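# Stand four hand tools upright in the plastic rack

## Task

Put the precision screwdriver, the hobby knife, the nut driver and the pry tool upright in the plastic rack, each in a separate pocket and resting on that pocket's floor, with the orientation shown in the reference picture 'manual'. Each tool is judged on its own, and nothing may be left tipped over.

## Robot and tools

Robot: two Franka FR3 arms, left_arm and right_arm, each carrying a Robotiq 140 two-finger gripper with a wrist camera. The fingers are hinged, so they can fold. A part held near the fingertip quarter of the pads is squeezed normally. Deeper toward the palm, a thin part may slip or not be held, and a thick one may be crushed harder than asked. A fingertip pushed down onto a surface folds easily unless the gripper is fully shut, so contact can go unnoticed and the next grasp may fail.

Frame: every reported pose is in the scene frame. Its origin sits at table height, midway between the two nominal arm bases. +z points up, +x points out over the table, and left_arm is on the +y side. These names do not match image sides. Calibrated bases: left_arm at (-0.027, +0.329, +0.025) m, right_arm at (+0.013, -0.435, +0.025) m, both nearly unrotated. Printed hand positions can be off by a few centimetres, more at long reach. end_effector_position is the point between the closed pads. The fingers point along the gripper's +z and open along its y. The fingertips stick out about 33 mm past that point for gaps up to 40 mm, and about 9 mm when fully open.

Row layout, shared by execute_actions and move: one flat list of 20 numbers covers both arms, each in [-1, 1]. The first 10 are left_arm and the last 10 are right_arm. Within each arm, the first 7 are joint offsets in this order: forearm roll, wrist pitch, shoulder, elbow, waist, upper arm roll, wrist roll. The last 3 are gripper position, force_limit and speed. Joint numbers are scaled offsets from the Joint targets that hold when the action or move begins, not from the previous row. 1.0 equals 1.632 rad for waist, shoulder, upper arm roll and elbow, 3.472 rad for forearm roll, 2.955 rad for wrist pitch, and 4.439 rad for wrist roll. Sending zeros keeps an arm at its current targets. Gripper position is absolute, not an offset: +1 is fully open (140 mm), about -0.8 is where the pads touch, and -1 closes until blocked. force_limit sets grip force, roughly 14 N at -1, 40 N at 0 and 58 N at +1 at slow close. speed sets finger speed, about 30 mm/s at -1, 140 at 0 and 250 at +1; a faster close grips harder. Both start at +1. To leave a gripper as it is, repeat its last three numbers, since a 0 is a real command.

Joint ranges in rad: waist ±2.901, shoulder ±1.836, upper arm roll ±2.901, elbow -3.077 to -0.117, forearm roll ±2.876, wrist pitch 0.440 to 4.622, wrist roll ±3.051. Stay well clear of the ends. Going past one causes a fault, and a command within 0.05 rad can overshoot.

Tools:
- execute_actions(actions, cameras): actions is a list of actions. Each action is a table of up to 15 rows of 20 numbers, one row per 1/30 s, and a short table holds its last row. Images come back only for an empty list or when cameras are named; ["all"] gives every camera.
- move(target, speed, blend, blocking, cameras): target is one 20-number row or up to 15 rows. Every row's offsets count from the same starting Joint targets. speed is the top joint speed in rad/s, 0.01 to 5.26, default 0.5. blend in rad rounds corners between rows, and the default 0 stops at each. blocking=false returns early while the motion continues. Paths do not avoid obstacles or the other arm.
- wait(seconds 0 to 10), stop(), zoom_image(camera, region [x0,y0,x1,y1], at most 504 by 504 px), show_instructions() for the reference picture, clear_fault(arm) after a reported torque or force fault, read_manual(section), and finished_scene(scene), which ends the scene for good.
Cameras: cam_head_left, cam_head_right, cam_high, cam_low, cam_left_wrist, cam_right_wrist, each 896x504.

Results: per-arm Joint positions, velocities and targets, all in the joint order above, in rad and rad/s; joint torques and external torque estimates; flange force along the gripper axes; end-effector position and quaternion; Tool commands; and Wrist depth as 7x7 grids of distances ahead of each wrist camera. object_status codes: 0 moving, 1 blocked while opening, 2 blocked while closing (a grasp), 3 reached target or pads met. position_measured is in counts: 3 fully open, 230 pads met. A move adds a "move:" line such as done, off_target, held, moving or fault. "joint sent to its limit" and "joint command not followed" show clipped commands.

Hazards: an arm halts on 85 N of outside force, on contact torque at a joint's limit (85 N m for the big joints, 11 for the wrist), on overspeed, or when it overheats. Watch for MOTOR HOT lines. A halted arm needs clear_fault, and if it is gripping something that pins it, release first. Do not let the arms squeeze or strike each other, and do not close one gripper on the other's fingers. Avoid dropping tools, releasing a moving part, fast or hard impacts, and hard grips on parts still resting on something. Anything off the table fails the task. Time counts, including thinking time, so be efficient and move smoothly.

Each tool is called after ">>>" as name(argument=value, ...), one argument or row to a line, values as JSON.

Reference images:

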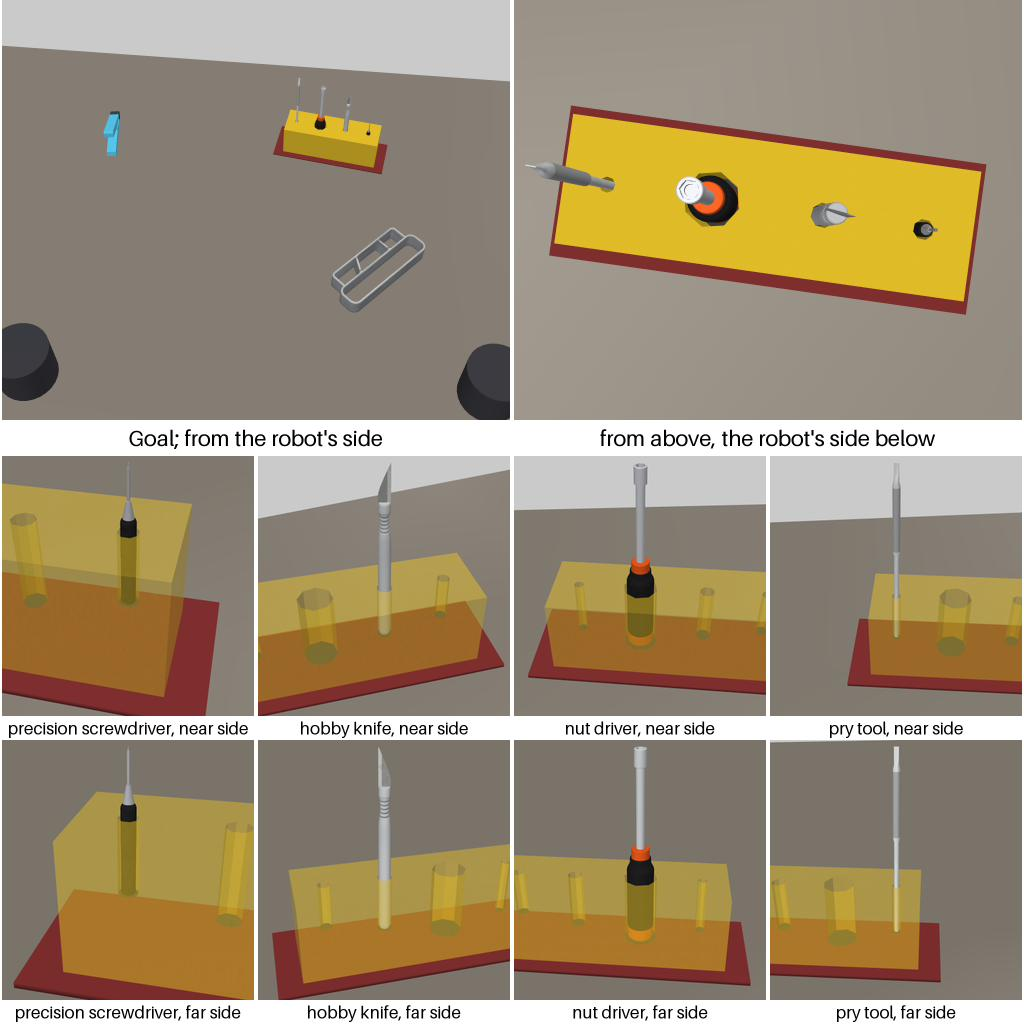

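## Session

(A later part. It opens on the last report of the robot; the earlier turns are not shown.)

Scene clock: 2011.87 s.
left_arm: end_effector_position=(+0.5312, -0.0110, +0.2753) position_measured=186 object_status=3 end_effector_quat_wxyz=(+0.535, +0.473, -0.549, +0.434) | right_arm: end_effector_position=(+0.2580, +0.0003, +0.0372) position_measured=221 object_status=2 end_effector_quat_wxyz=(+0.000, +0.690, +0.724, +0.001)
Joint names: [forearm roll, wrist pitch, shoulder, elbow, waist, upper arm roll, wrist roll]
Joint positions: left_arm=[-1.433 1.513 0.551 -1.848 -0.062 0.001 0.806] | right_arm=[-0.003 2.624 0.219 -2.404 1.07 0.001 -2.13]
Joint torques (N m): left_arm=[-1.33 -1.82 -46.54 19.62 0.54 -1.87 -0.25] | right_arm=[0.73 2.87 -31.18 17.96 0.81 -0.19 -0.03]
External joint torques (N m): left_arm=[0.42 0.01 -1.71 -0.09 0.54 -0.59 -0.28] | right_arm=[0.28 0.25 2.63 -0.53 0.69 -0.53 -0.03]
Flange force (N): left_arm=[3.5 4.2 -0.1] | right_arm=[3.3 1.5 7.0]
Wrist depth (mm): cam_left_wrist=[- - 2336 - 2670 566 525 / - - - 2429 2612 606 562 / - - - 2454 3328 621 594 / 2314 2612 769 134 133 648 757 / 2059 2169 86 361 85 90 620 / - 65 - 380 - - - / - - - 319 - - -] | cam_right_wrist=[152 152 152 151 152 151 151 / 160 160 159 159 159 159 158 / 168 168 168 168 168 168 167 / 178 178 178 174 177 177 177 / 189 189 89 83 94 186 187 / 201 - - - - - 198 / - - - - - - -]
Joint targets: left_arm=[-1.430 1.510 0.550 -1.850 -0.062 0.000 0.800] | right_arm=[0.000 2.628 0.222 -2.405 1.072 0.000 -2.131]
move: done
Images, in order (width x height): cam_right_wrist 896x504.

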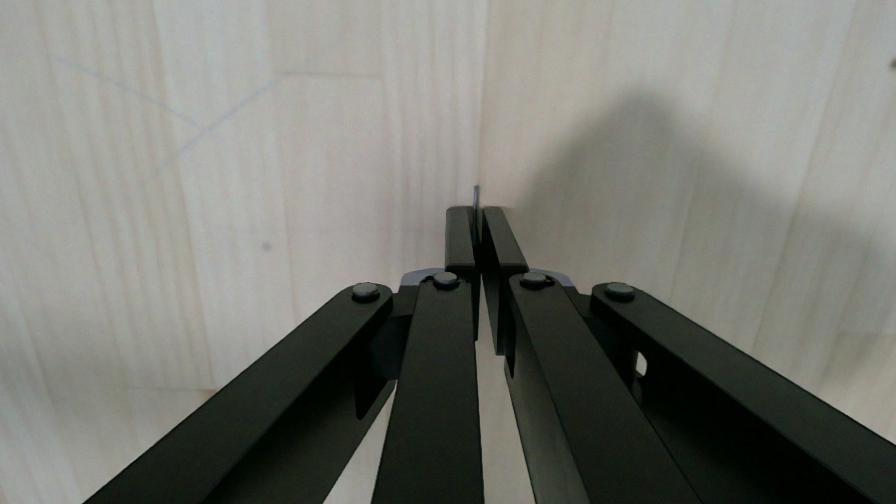

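>>> move(
  target=[
    [0, 0, 0, 0, 0, 0, 0, -0.45, -1, -1, 0, -0.0459, -0.0762, 0.0063, 0, 0, 0, -1, -1, -1],
    [0, 0, 0, 0, 0, 0, 0, -0.45, -1, -1, 0, -0.1863, -0.2267, 0.11, 0, 0, 0, -1, -1, -1],
    [0, 0, 0, 0, 0, 0, 0, -0.45, -1, -1, 0, -0.1863, -0.2267, 0.11, -0.8192, 0, 0.4801, -1, -1, -1],
    [0, 0, 0, 0, 0, 0, 0, -0.45, -1, -1, 0.4188, -0.3743, 0.1493, 0.0778, -0.8192, 0, 0.9229, -1, -1, -1],
  ],
  speed=[0.1, 0.4, 1.0, 1.0],
  blend=[0.02, 0.1, 0.15, 0],
  cameras=["cam_right_wrist", "cam_low", "cam_high"],
)

Scene clock: 2079.93 s.
left_arm: end_effector_position=(+0.5312, -0.0110, +0.2753) position_measured=186 object_status=3 end_effector_quat_wxyz=(+0.535, +0.473, -0.549, +0.434) | right_arm: end_effector_position=(+0.5173, -0.2461, +0.1991) position_measured=221 object_status=2 end_effector_quat_wxyz=(-0.457, +0.535, +0.465, +0.537)
Joint names: [forearm roll, wrist pitch, shoulder, elbow, waist, upper arm roll, wrist roll]
Joint positions: left_arm=[-1.433 1.513 0.551 -1.848 -0.062 0.001 0.806] | right_arm=[1.451 1.526 0.464 -2.278 -0.264 0 1.957]
Joint velocities: left_arm=[within noise] | right_arm=[0.001 0 0 0 0 0.002 0.007]
Joint torques (N m): left_arm=[-1.33 -1.83 -46.51 19.59 0.56 -1.85 -0.24] | right_arm=[1.47 -2.77 -35.9 15.14 -0.32 1.1 0.27]
External joint torques (N m): left_arm=[0.41 -0.02 -1.72 -0.1 0.43 -0.67 -0.27] | right_arm=[0.39 -0.37 2.08 -0.1 -0.26 -0.14 0.23]
Flange force (N): left_arm=[3.6 4.3 0.0] | right_arm=[-5.0 3.6 -0.7]
Wrist depth (mm): cam_left_wrist=[- - - 610 - - 476 / - - 2641 615 - 612 593 / - - - 540 - 621 2112 / 2504 2557 789 111 125 655 657 / 2059 2229 86 301 85 90 626 / - 65 - 383 - - - / - - - 316 - - -] | cam_right_wrist=[- - 583 499 2664 - 2964 / - - 2009 2927 2549 - - / 948 2470 1103 2496 2062 2823 2757 / 616 701 712 145 775 2857 2664 / 485 517 89 83 94 2175 2195 / 384 - - - - - 1796 / - - - - - - -]
Joint targets: left_arm=[-1.430 1.510 0.550 -1.850 -0.062 0.000 0.800] | right_arm=[1.454 1.522 0.466 -2.278 -0.265 0.000 1.966]
move: done
Images, in order (width x height): cam_high 896x504, cam_low 896x504, cam_right_wrist 896x504.

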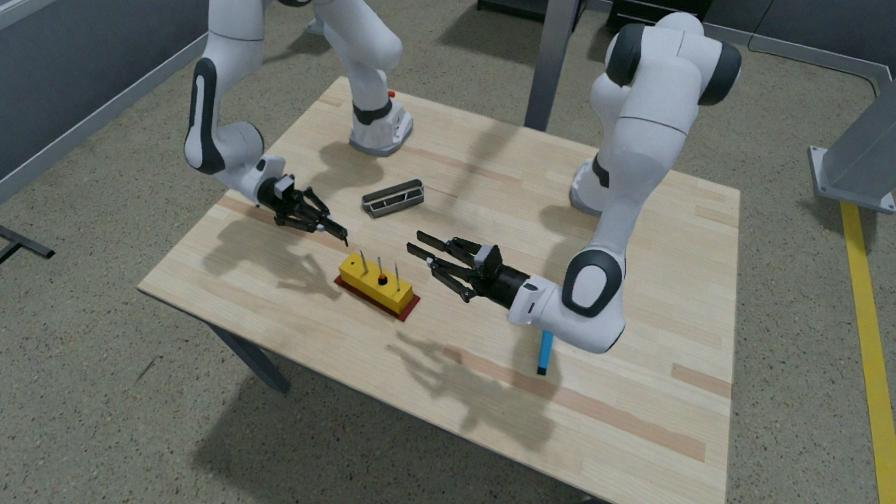

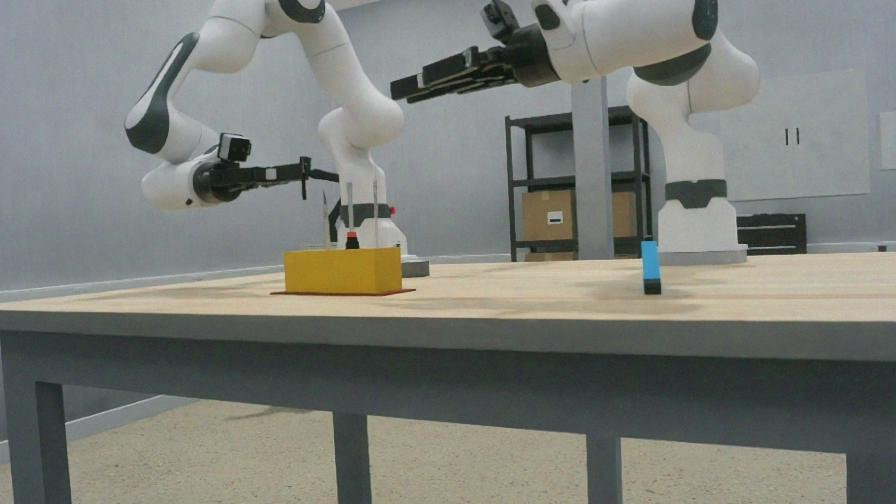

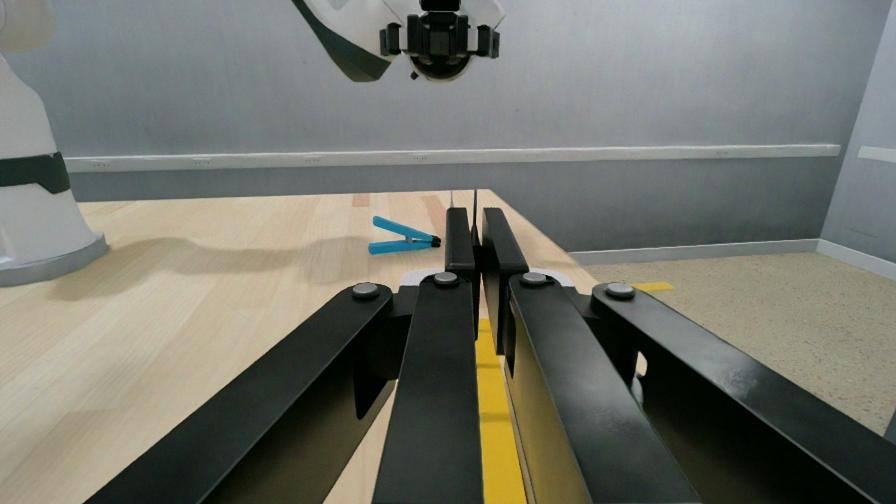

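>>> move(
  target=[
    [0.4119, 0.3452, -0.3344, -0.2297, -0.4749, 0, 0.1737, -0.45, -1, -1, 0, 0, 0, 0, 0, 0, 0, -1, -1, -1],
  ],
  speed=0.9,
  cameras=["cam_left_wrist", "cam_low"],
)

>>> zoom_image(
  camera="cam_low",
  region=[240, 130, 400, 310],
)

Scene clock: 2092.47 s.
left_arm: end_effector_position=(+0.3963, -0.1178, +0.2249) position_measured=186 object_status=3 end_effector_quat_wxyz=(+0.135, +0.386, +0.910, -0.060) | right_arm: end_effector_position=(+0.5173, -0.2461, +0.1991) position_measured=221 object_status=2 end_effector_quat_wxyz=(-0.458, +0.535, +0.465, +0.536)
Joint names: [forearm roll, wrist pitch, shoulder, elbow, waist, upper arm roll, wrist roll]
Joint positions: left_arm=[-0.003 2.526 0.005 -2.223 -0.836 -0.001 1.563] | right_arm=[1.451 1.526 0.464 -2.278 -0.264 0 1.959]
Joint velocities: left_arm=[0 0 -0.001 -0.001 0 -0.001 0.005] | right_arm=[within noise]
Joint torques (N m): left_arm=[1.18 3.49 -33.13 23.61 0.33 -0.24 0.18] | right_arm=[1.47 -2.76 -35.89 15.14 -0.31 1.11 0.24]
External joint torques (N m): left_arm=[0.53 0.37 -1.17 -0.23 0.44 -0.15 0.19] | right_arm=[0.4 -0.35 2.12 -0.14 -0.36 -0.22 0.21]
Flange force (N): left_arm=[4.0 0.3 -1.6] | right_arm=[-5.1 3.5 -0.8]
Wrist depth (mm): cam_left_wrist=[318 318 322 320 318 315 313 / 362 343 355 354 345 348 346 / 407 402 396 386 327 389 380 / 457 458 434 357 160 438 1421 / 532 496 86 481 85 90 1653 / - 65 - 276 - - - / - - - - - - -] | cam_right_wrist=[566 209 - - - - - / - 220 260 2549 2577 3120 - / 631 2195 1068 2549 2789 2694 3079 / 621 706 706 - 2789 2927 2664 / 487 520 89 84 94 2062 2216 / 388 - - - - - 1783 / - - - - - - -]
Joint targets: left_arm=[-0.001 2.530 0.004 -2.225 -0.837 0.000 1.571] | right_arm=[1.454 1.522 0.466 -2.278 -0.265 0.000 1.966]
move: done
Images, in order (width x height): cam_low 896x504, cam_left_wrist 896x504.

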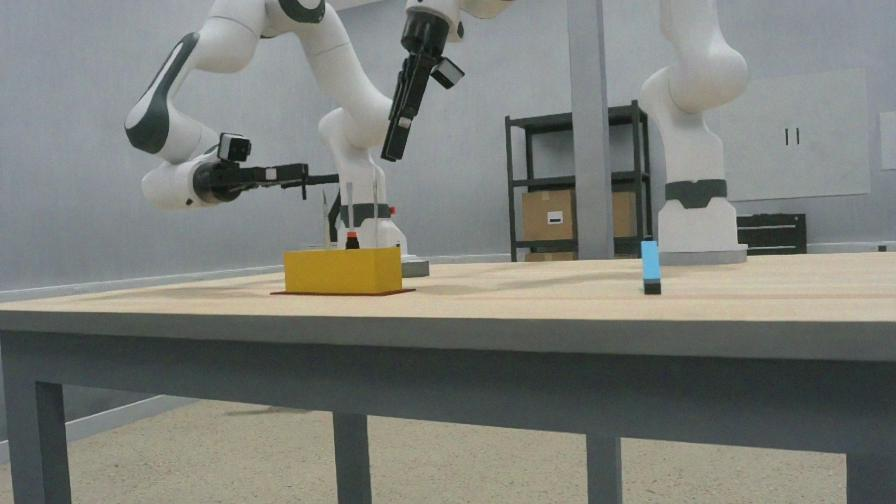

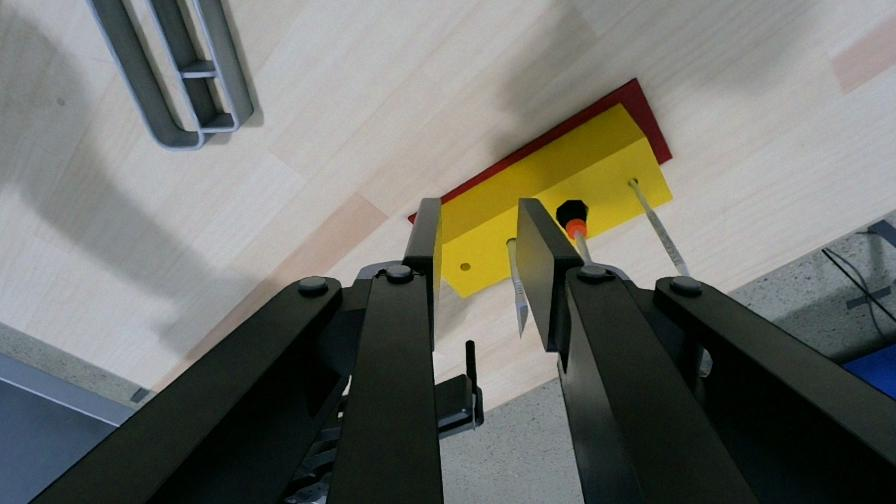

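Scaled by 2.800.

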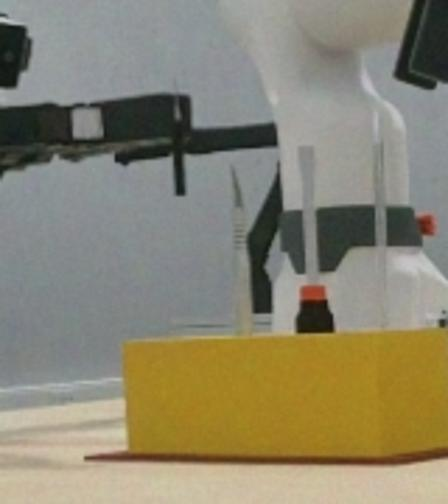

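>>> zoom_image(
  camera="cam_left_wrist",
  region=[420, 240, 540, 440],
)

Scaled by 2.520.

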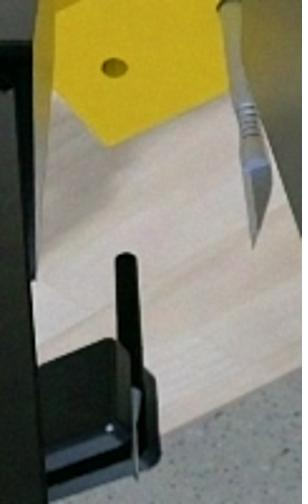

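>>> move(
  target=[
    [0, 0, 0, 0, 0, 0, 0, -0.45, -1, -1, -0.0034, 0.0036, 0.1413, 0.0763, -0.0048, 0, -0.0239, -1, -1, -1],
  ],
  speed=0.2,
  cameras=["cam_left_wrist", "cam_low"],
)

>>> zoom_image(
  camera="cam_low",
  region=[270, 180, 390, 300],
)

>>> zoom_image(
  camera="cam_left_wrist",
  region=[430, 240, 530, 340],
)

Scene clock: 2163.80 s.
left_arm: end_effector_position=(+0.3964, -0.1178, +0.2249) position_measured=186 object_status=3 end_effector_quat_wxyz=(+0.136, +0.387, +0.910, -0.060) | right_arm: end_effector_position=(+0.5228, -0.2516, +0.1208) position_measured=221 object_status=2 end_effector_quat_wxyz=(-0.463, +0.537, +0.458, +0.536)
Joint names: [forearm roll, wrist pitch, shoulder, elbow, waist, upper arm roll, wrist roll]
Joint positions: left_arm=[-0.003 2.526 0.005 -2.223 -0.836 -0.001 1.565] | right_arm=[1.445 1.529 0.694 -2.155 -0.271 0 1.868]
Joint velocities: left_arm=[within noise] | right_arm=[0.002 0 0 0 -0.001 0.001 -0.006]
Joint torques (N m): left_arm=[1.19 3.49 -33.14 23.57 0.28 -0.26 0.18] | right_arm=[0.43 -2.35 -39.19 13.46 -0.51 1.64 -0.21]
External joint torques (N m): left_arm=[0.54 0.36 -1.03 -0.33 0.31 -0.23 0.19] | right_arm=[-0.36 0.17 2.37 0.4 -0.48 -0.16 -0.24]
Flange force (N): left_arm=[4.1 0.1 -1.4] | right_arm=[-7.5 4.0 -1.7]
Wrist depth (mm): cam_left_wrist=[318 319 322 320 318 313 313 / 360 344 358 354 347 345 345 / 403 399 398 383 327 386 383 / 457 455 434 353 160 437 1429 / 527 499 85 332 85 90 1711 / - 65 - 572 - - - / - - - 2429 - - -] | cam_right_wrist=[- - - - - 2324 - / - - 2117 2395 - 2823 3248 / 725 945 933 908 2577 - - / 513 507 500 146 489 2577 2694 / 346 368 89 83 94 333 1992 / 274 - - - - - 265 / - - - - - - -]
Joint targets: left_arm=[-0.001 2.530 0.004 -2.225 -0.837 0.000 1.571] | right_arm=[1.442 1.532 0.696 -2.153 -0.273 0.000 1.860]
move: done
Images, in order (width x height): cam_low 896x504, cam_left_wrist 896x504.

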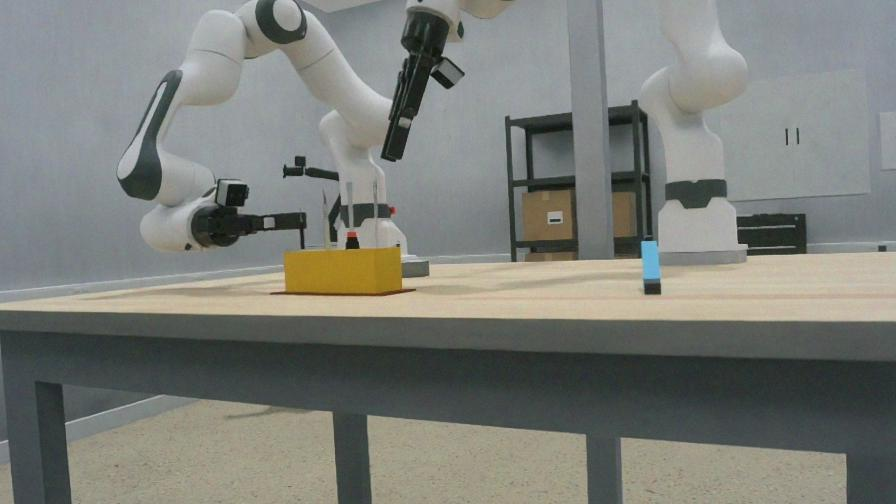

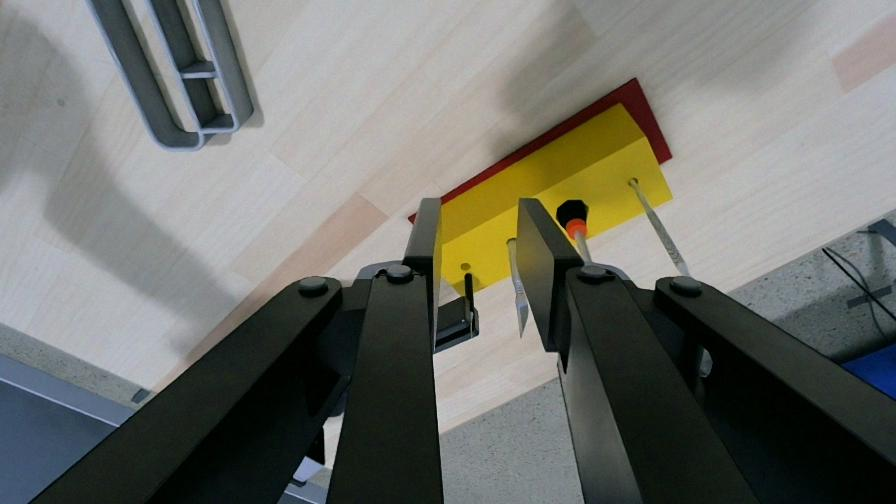

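Scaled by 4.200.

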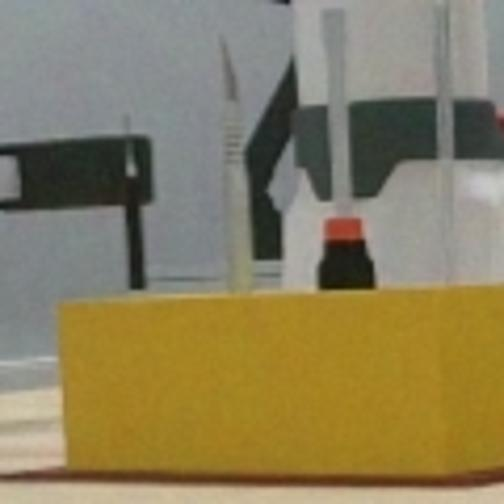

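Scaled by 5.040.

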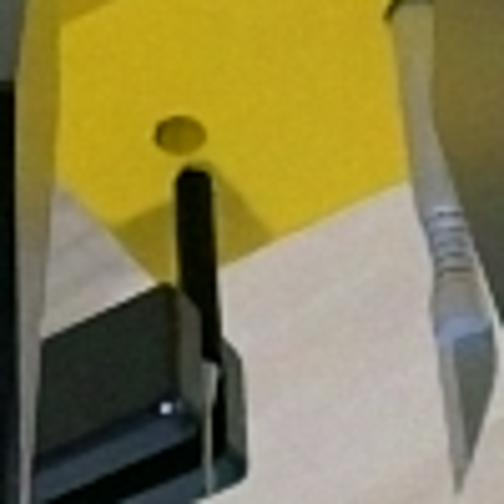

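>>> execute_actions(
  actions=[],
  cameras=["cam_left_wrist","cam_low"],
)

>>> zoom_image(
  camera="cam_low",
  region=[260, 160, 420, 260],
)

>>> zoom_image(
  camera="cam_left_wrist",
  region=[420, 230, 520, 300],
)

Scene clock: 2208.40 s.
left_arm: end_effector_position=(+0.3964, -0.1178, +0.2249) position_measured=186 object_status=3 end_effector_quat_wxyz=(+0.136, +0.387, +0.910, -0.060) | right_arm: end_effector_position=(+0.5228, -0.2516, +0.1208) position_measured=221 object_status=2 end_effector_quat_wxyz=(-0.463, +0.537, +0.458, +0.536)
Joint names: [forearm roll, wrist pitch, shoulder, elbow, waist, upper arm roll, wrist roll]
Joint positions: left_arm=[-0.003 2.526 0.005 -2.223 -0.836 -0.001 1.565] | right_arm=[1.445 1.529 0.694 -2.155 -0.271 0 1.867]
Joint velocities: within noise
Joint torques (N m): left_arm=[1.17 3.5 -33.12 23.58 0.3 -0.22 0.14] | right_arm=[0.42 -2.34 -39.2 13.42 -0.54 1.59 -0.17]
External joint torques (N m): left_arm=[0.52 0.39 -1.16 -0.19 0.35 -0.17 0.14] | right_arm=[-0.37 0.17 2.1 0.46 -0.48 -0.18 -0.2]
Flange force (N): left_arm=[3.9 0.1 -1.6] | right_arm=[-6.8 3.8 -1.8]
Wrist depth (mm): cam_left_wrist=[319 319 321 319 319 315 315 / 361 346 356 352 346 347 343 / 403 402 394 387 327 385 384 / 454 452 441 354 160 435 1472 / 530 491 85 330 84 90 1664 / - 65 - 578 - - - / - - - 2405 - - -] | cam_right_wrist=[- 1882 2324 2324 2280 - - / - 2395 - 2522 2549 2634 2823 / 818 941 923 912 - - 2496 / 512 500 498 146 487 2664 2757 / 344 366 89 83 94 333 2009 / 274 - - - - - 263 / - - - - - - -]
Joint targets: left_arm=[-0.001 2.530 0.004 -2.225 -0.837 0.000 1.571] | right_arm=[1.442 1.532 0.696 -2.153 -0.273 0.000 1.860]
Tool commands: left_gripper/position=-0.45 left_gripper/force_limit=-1.0 left_gripper/speed=-1.0 right_gripper/position=-1.0 right_gripper/force_limit=-1.0 right_gripper/speed=-1.0
Images, in order (width x height): cam_low 896x504, cam_left_wrist 896x504.

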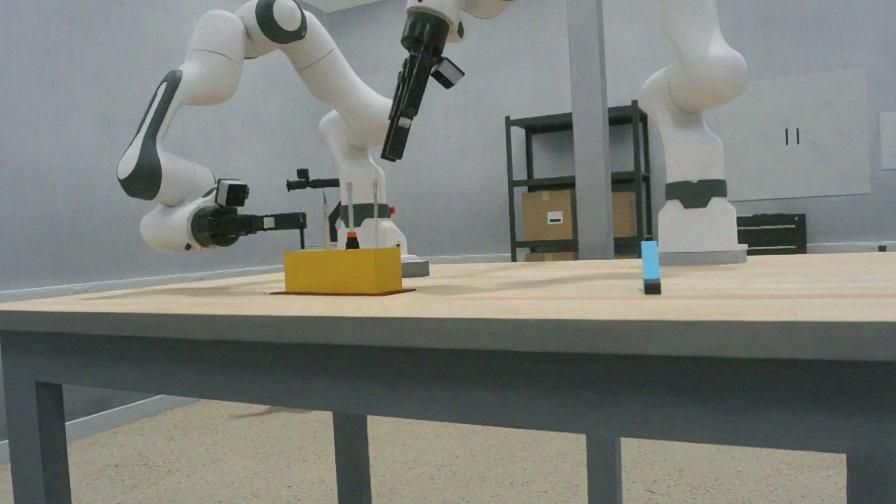

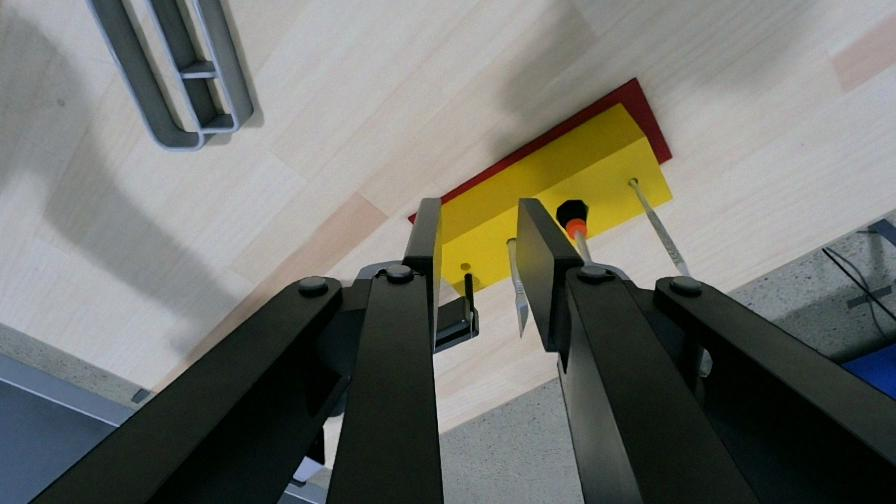

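Scaled by 3.150.

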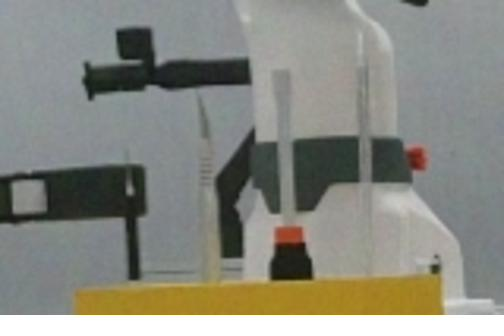

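Scaled by 5.040.

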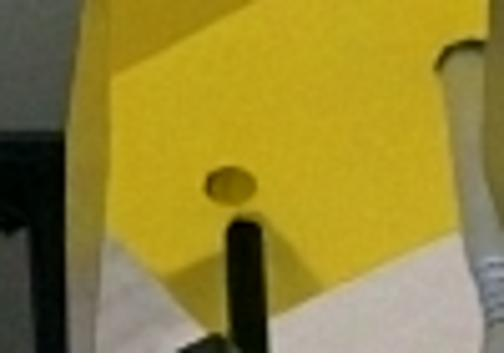

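>>> move(
  target=[0,0,0,0,0,0,0,-0.45,-1,-1, -0.00268,-0.00122,0.00135,0.0060,-0.00631,0,0.00164,-1,-1,-1],
  speed=0.1,
  cameras=["cam_low","cam_left_wrist"],
)

>>> zoom_image(
  camera="cam_left_wrist",
  region=[420, 230, 520, 300],
)

>>> zoom_image(
  camera="cam_low",
  region=[260, 160, 420, 260],
)

Scene clock: 2252.37 s.
left_arm: end_effector_position=(+0.3964, -0.1178, +0.2249) position_measured=186 object_status=3 end_effector_quat_wxyz=(+0.136, +0.387, +0.910, -0.060) | right_arm: end_effector_position=(+0.5256, -0.2575, +0.1211) position_measured=221 object_status=2 end_effector_quat_wxyz=(-0.459, +0.536, +0.461, +0.538)
Joint names: [forearm roll, wrist pitch, shoulder, elbow, waist, upper arm roll, wrist roll]
Joint positions: left_arm=[-0.003 2.526 0.005 -2.223 -0.836 -0.001 1.565] | right_arm=[1.436 1.529 0.695 -2.145 -0.282 0 1.867]
Joint velocities: left_arm=[within noise] | right_arm=[-0.004 -0.001 0.003 0.001 0.001 -0.001 0]
Joint torques (N m): left_arm=[1.19 3.49 -33.14 23.6 0.27 -0.28 0.12] | right_arm=[0.47 -2.61 -38.66 13.56 -0.49 1.56 0.04]
External joint torques (N m): left_arm=[0.53 0.37 -1.15 -0.24 0.37 -0.18 0.13] | right_arm=[-0.33 -0.09 3.01 0.4 -0.58 -0.36 0.01]
Flange force (N): left_arm=[4.0 0.0 -1.6] | right_arm=[-8.9 5.2 -2.5]
Wrist depth (mm): cam_left_wrist=[318 318 321 319 318 315 313 / 362 344 356 353 344 347 347 / 402 401 398 387 323 384 382 / 458 456 439 353 159 435 1463 / 532 495 85 337 85 90 1641 / - 65 - 581 - - - / - - - 2429 - - -] | cam_right_wrist=[2026 2549 2324 - 2549 - 2324 / 600 - - - 2419 - 2062 / 643 812 772 898 3487 2664 3001 / 495 496 494 - 489 3204 2664 / 339 363 89 83 94 336 2009 / 271 - - - - - 268 / - - - - - - -]
Joint targets: left_arm=[-0.001 2.530 0.004 -2.225 -0.837 0.000 1.571] | right_arm=[1.433 1.529 0.699 -2.144 -0.284 0.000 1.867]
move: done
Images, in order (width x height): cam_low 896x504, cam_left_wrist 896x504.

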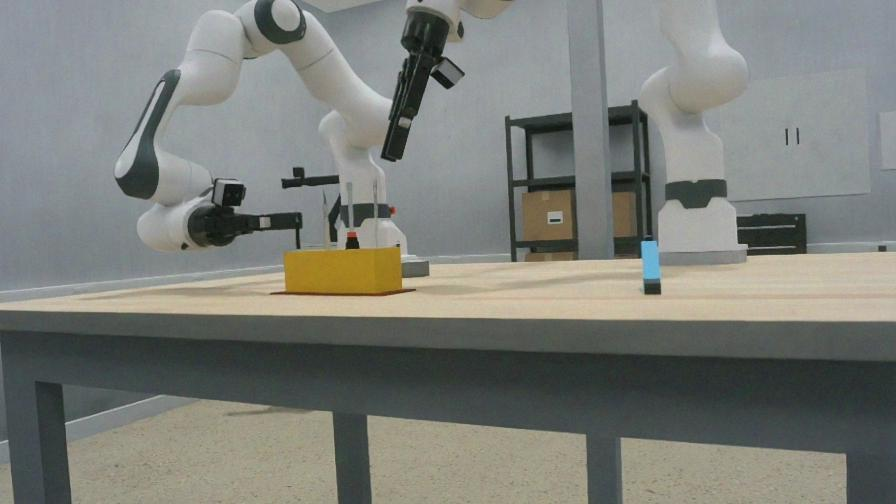

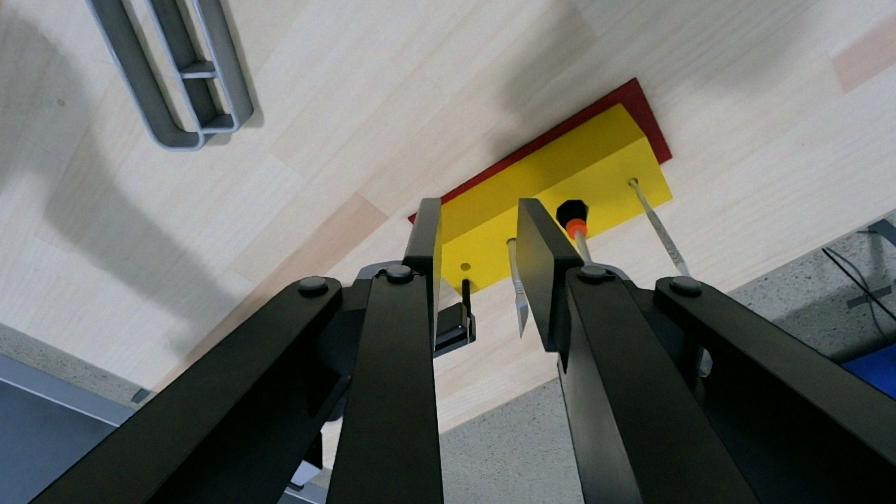

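Scaled by 5.040.

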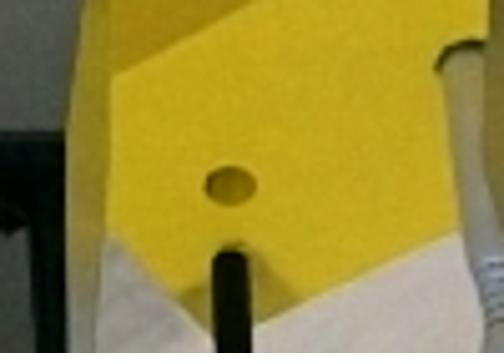

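Scaled by 3.150.

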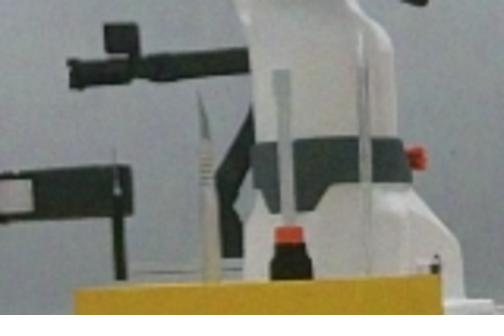

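>>> move(
  target=[0,0,0,0,0,0,0,-0.45,-1,-1, 0.00308,0.00186,-0.00717,-0.01912,0.00754,0,-0.00428,-1,-1,-1],
  speed=0.1,
  cameras=["cam_low","cam_left_wrist"],
)

>>> zoom_image(
  camera="cam_left_wrist",
  region=[420, 230, 520, 300],
)

>>> zoom_image(
  camera="cam_low",
  region=[260, 160, 420, 260],
)

Scene clock: 2295.20 s.
left_arm: end_effector_position=(+0.3964, -0.1178, +0.2249) position_measured=186 object_status=3 end_effector_quat_wxyz=(+0.136, +0.387, +0.910, -0.060) | right_arm: end_effector_position=(+0.5152, -0.2504, +0.1186) position_measured=221 object_status=2 end_effector_quat_wxyz=(-0.464, +0.537, +0.458, +0.535)
Joint names: [forearm roll, wrist pitch, shoulder, elbow, waist, upper arm roll, wrist roll]
Joint positions: left_arm=[-0.003 2.526 0.005 -2.223 -0.836 -0.001 1.565] | right_arm=[1.44 1.531 0.69 -2.173 -0.273 0 1.857]
Joint velocities: left_arm=[within noise] | right_arm=[0 0.001 0 -0.001 0.001 0.001 -0.005]
Joint torques (N m): left_arm=[1.18 3.49 -33.13 23.59 0.25 -0.23 0.18] | right_arm=[1.17 -2.35 -39.58 12.25 0.6 1.47 -0.13]
External joint torques (N m): left_arm=[0.53 0.37 -1.07 -0.29 0.34 -0.15 0.19] | right_arm=[0.42 0.19 1.56 -0.49 0.52 -0.43 -0.16]
Flange force (N): left_arm=[4.0 0.2 -1.4] | right_arm=[-3.8 0.4 1.0]
Wrist depth (mm): cam_left_wrist=[320 317 323 320 316 315 312 / 360 344 357 354 343 348 344 / 403 401 398 386 326 385 384 / 455 454 438 351 159 439 1472 / 527 500 85 331 85 90 1687 / - 65 - 580 - - - / - - - 2382 - - -] | cam_right_wrist=[1959 - - 2324 - - - / 2026 - - 2371 2216 2694 - / 621 945 912 865 2419 - - / 512 500 493 145 481 2725 2725 / 342 363 89 83 94 327 1824 / 272 - - - - - 259 / - - - - - - -]
Joint targets: left_arm=[-0.001 2.530 0.004 -2.225 -0.837 0.000 1.571] | right_arm=[1.443 1.534 0.687 -2.175 -0.271 0.000 1.848]
move: done
Images, in order (width x height): cam_low 896x504, cam_left_wrist 896x504.

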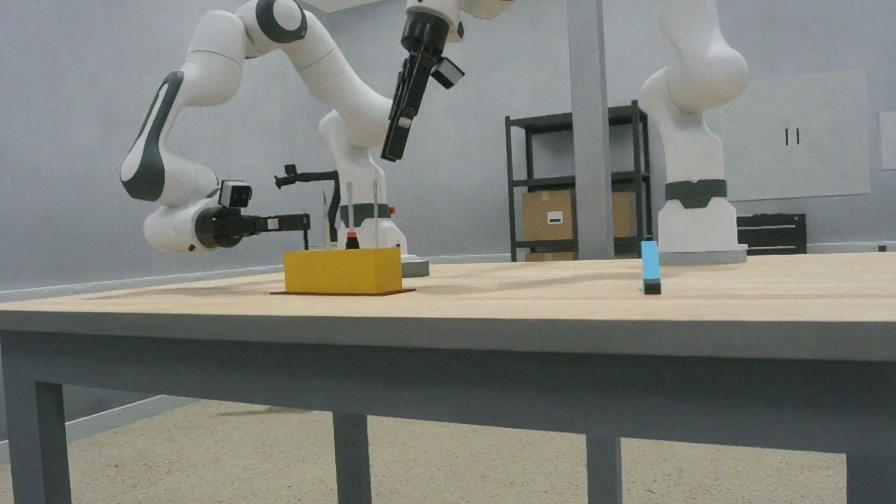

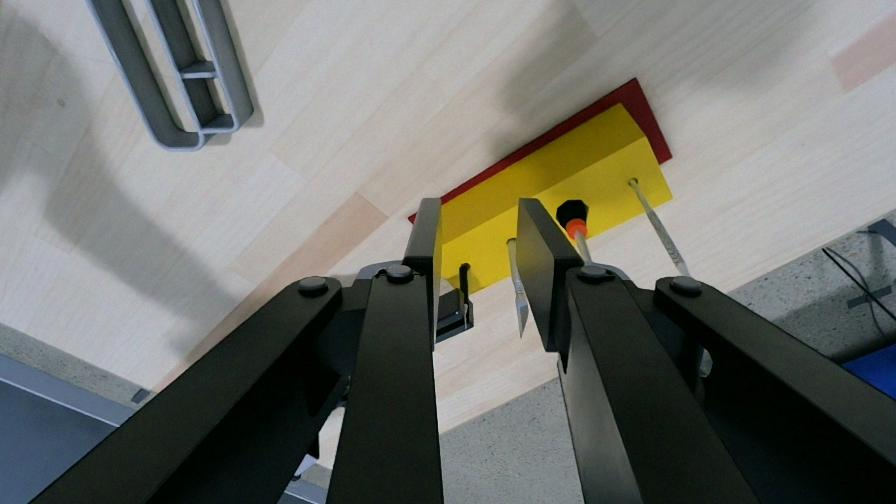

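Scaled by 5.040.

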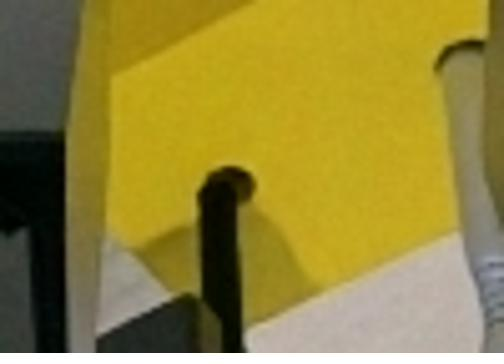

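Scaled by 3.150.

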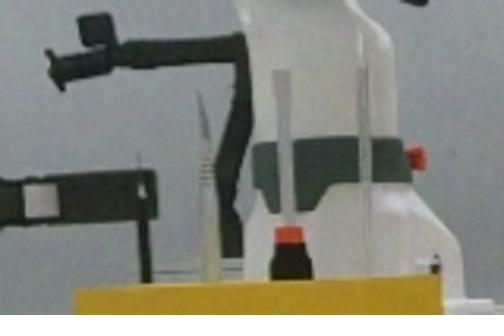

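>>> move(
  target=[0,0,0,0,0,0,0,-0.45,-1,-1, 0.00115,0.0010,0,0.00306,0.00135,0,-0.00144,-1,-1,-1],
  speed=0.1,
  cameras=["cam_low","cam_left_wrist"],
)

>>> zoom_image(
  camera="cam_left_wrist",
  region=[440, 240, 500, 280],
)

>>> zoom_image(
  camera="cam_low",
  region=[260, 180, 380, 260],
)

Scene clock: 2325.47 s.
left_arm: end_effector_position=(+0.3964, -0.1178, +0.2249) position_measured=186 object_status=3 end_effector_quat_wxyz=(+0.136, +0.387, +0.910, -0.060) | right_arm: end_effector_position=(+0.5171, -0.2501, +0.1185) position_measured=221 object_status=2 end_effector_quat_wxyz=(-0.461, +0.536, +0.460, +0.537)
Joint names: [forearm roll, wrist pitch, shoulder, elbow, waist, upper arm roll, wrist roll]
Joint positions: left_arm=[-0.003 2.526 0.005 -2.223 -0.836 -0.001 1.565] | right_arm=[1.444 1.533 0.689 -2.171 -0.271 0 1.85]
Joint velocities: left_arm=[within noise] | right_arm=[0.001 0.001 -0.001 0.001 0 -0.001 -0.005]
Joint torques (N m): left_arm=[1.18 3.48 -33.13 23.59 0.28 -0.27 0.16] | right_arm=[1.11 -2.38 -39.51 13.13 0.67 1.47 -0.13]
External joint torques (N m): left_arm=[0.53 0.37 -1.1 -0.26 0.29 -0.27 0.17] | right_arm=[0.36 0.15 1.48 0.41 0.56 -0.45 -0.16]
Flange force (N): left_arm=[4.0 0.0 -1.5] | right_arm=[-5.0 3.0 0.5]
Wrist depth (mm): cam_left_wrist=[319 319 322 322 316 315 311 / 359 345 355 353 345 347 345 / 404 401 399 383 324 387 387 / 460 451 437 357 159 437 1446 / 536 494 85 332 85 90 1653 / - 64 - 580 - - - / - - - - - - -] | cam_right_wrist=[1976 2195 - - - 2371 1943 / 2155 1706 - 2577 2419 2496 - / 806 798 905 888 758 - - / 497 491 485 146 482 2757 2725 / 335 358 89 83 94 331 2098 / 267 - - - - - 261 / - - - - - - -]
Joint targets: left_arm=[-0.001 2.530 0.004 -2.225 -0.837 0.000 1.571] | right_arm=[1.447 1.537 0.687 -2.170 -0.269 0.000 1.842]
move: done
Images, in order (width x height): cam_low 896x504, cam_left_wrist 896x504.

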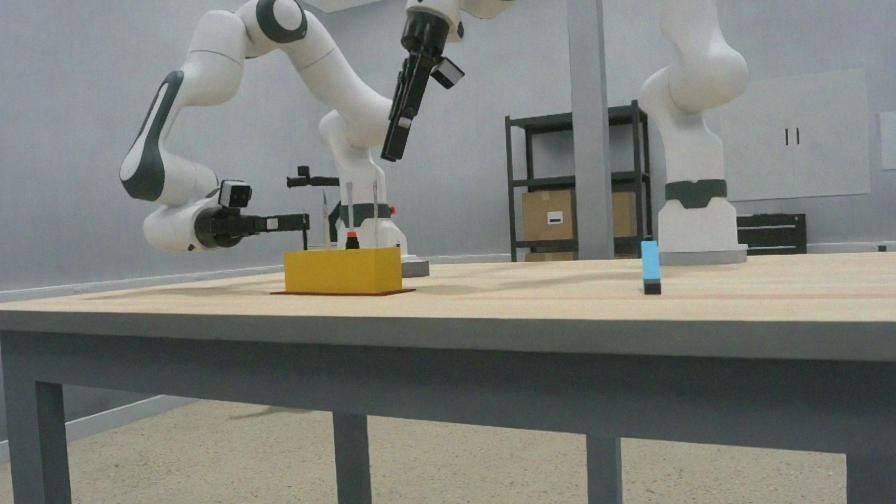

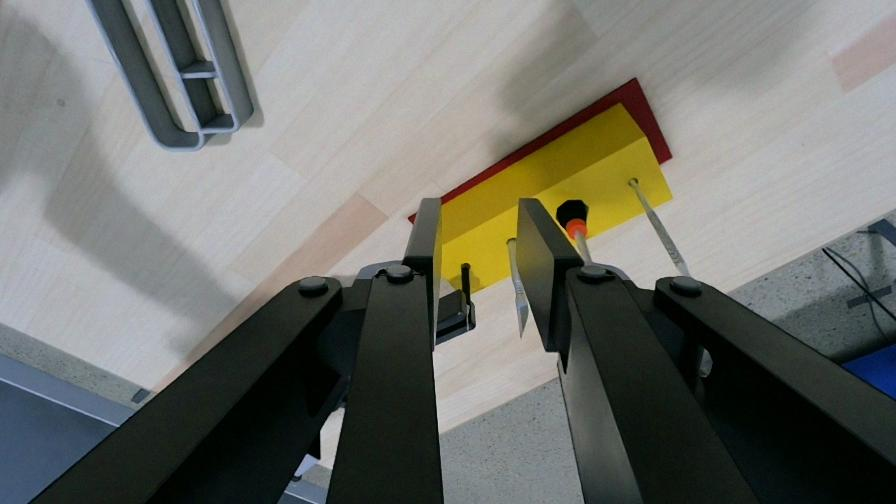

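Scaled by 8.400.

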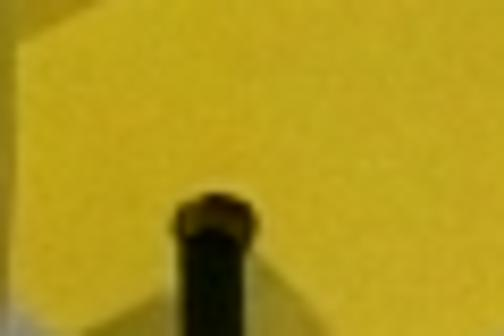

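Scaled by 4.200.

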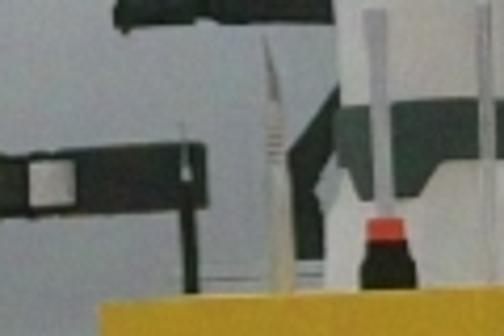

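>>> zoom_image(
  camera="cam_low",
  region=[276, 228, 348, 264],
)

Scaled by 7.000.

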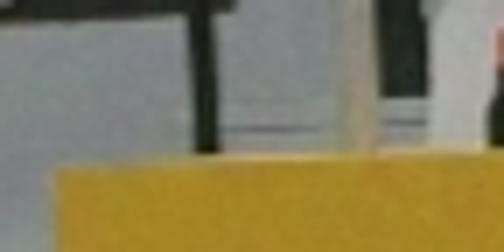

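>>> move(
  target=[0,0,0,0,0,0,0,-0.45,-1,-1, 0.00109,0.00037,-0.00374,-0.00699,0.00245,0,-0.00108,-1,-1,-1],
  speed=0.1,
  cameras=["cam_low","cam_left_wrist"],
)

>>> zoom_image(
  camera="cam_left_wrist",
  region=[440, 240, 500, 280],
)

>>> zoom_image(
  camera="cam_low",
  region=[276, 228, 348, 264],
)

Scene clock: 2388.83 s.
left_arm: end_effector_position=(+0.3964, -0.1178, +0.2249) position_measured=186 object_status=3 end_effector_quat_wxyz=(+0.136, +0.387, +0.910, -0.060) | right_arm: end_effector_position=(+0.5154, -0.2477, +0.1196) position_measured=221 object_status=2 end_effector_quat_wxyz=(-0.460, +0.536, +0.461, +0.537)
Joint names: [forearm roll, wrist pitch, shoulder, elbow, waist, upper arm roll, wrist roll]
Joint positions: left_arm=[-0.003 2.526 0.005 -2.223 -0.836 -0.001 1.565] | right_arm=[1.448 1.535 0.684 -2.18 -0.267 0 1.845]
Joint torques (N m): left_arm=[1.19 3.49 -33.15 23.58 0.27 -0.25 0.19] | right_arm=[1.14 -2.35 -39.4 12 0.69 1.49 -0.15]
External joint torques (N m): left_arm=[0.54 0.36 -1.07 -0.34 0.28 -0.26 0.2] | right_arm=[0.39 0.19 1.57 -0.75 0.56 -0.44 -0.18]
Flange force (N): left_arm=[4.2 0.0 -1.4] | right_arm=[-3.5 -0.4 1.1]
Wrist depth (mm): cam_left_wrist=[319 320 321 322 318 317 311 / 357 345 356 356 343 350 344 / 404 401 398 387 325 386 385 / 461 458 439 110 160 434 1429 / 529 493 86 327 85 90 1675 / - 65 - 573 - - - / - - - 2479 - - -] | cam_right_wrist=[- 2419 2195 - - 2549 - / - 2237 - - 2664 3161 2964 / 651 919 891 898 - - - / 493 493 486 145 486 2927 2964 / 336 358 89 83 94 330 1943 / 267 - - - - - 265 / - - - - - - -]
Joint targets: left_arm=[-0.001 2.530 0.004 -2.225 -0.837 0.000 1.571] | right_arm=[1.451 1.538 0.681 -2.181 -0.265 0.000 1.837]
move: done
Images, in order (width x height): cam_low 896x504, cam_left_wrist 896x504.

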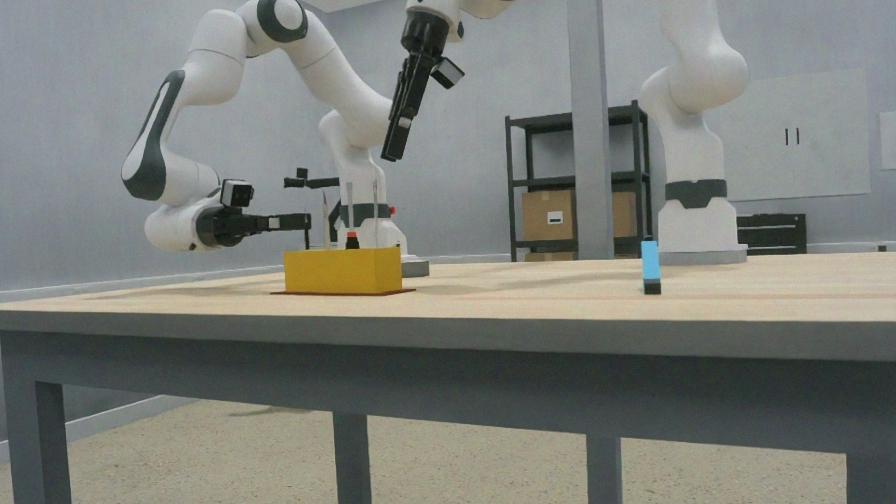

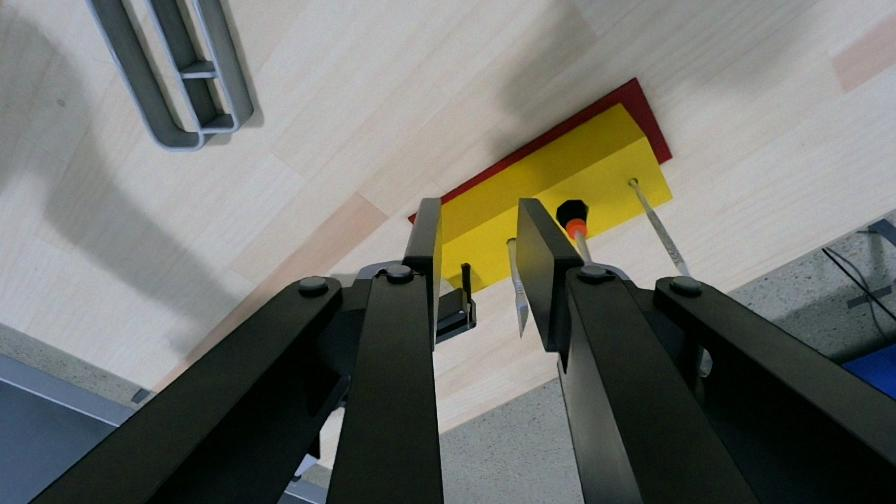

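Scaled by 8.400.

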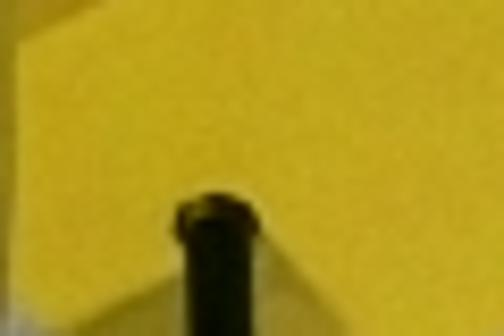

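Scaled by 7.000.

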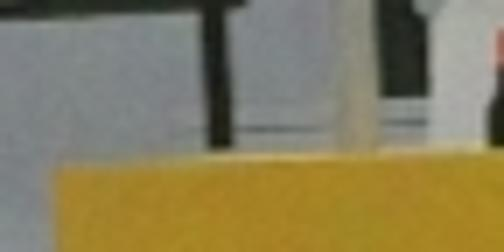

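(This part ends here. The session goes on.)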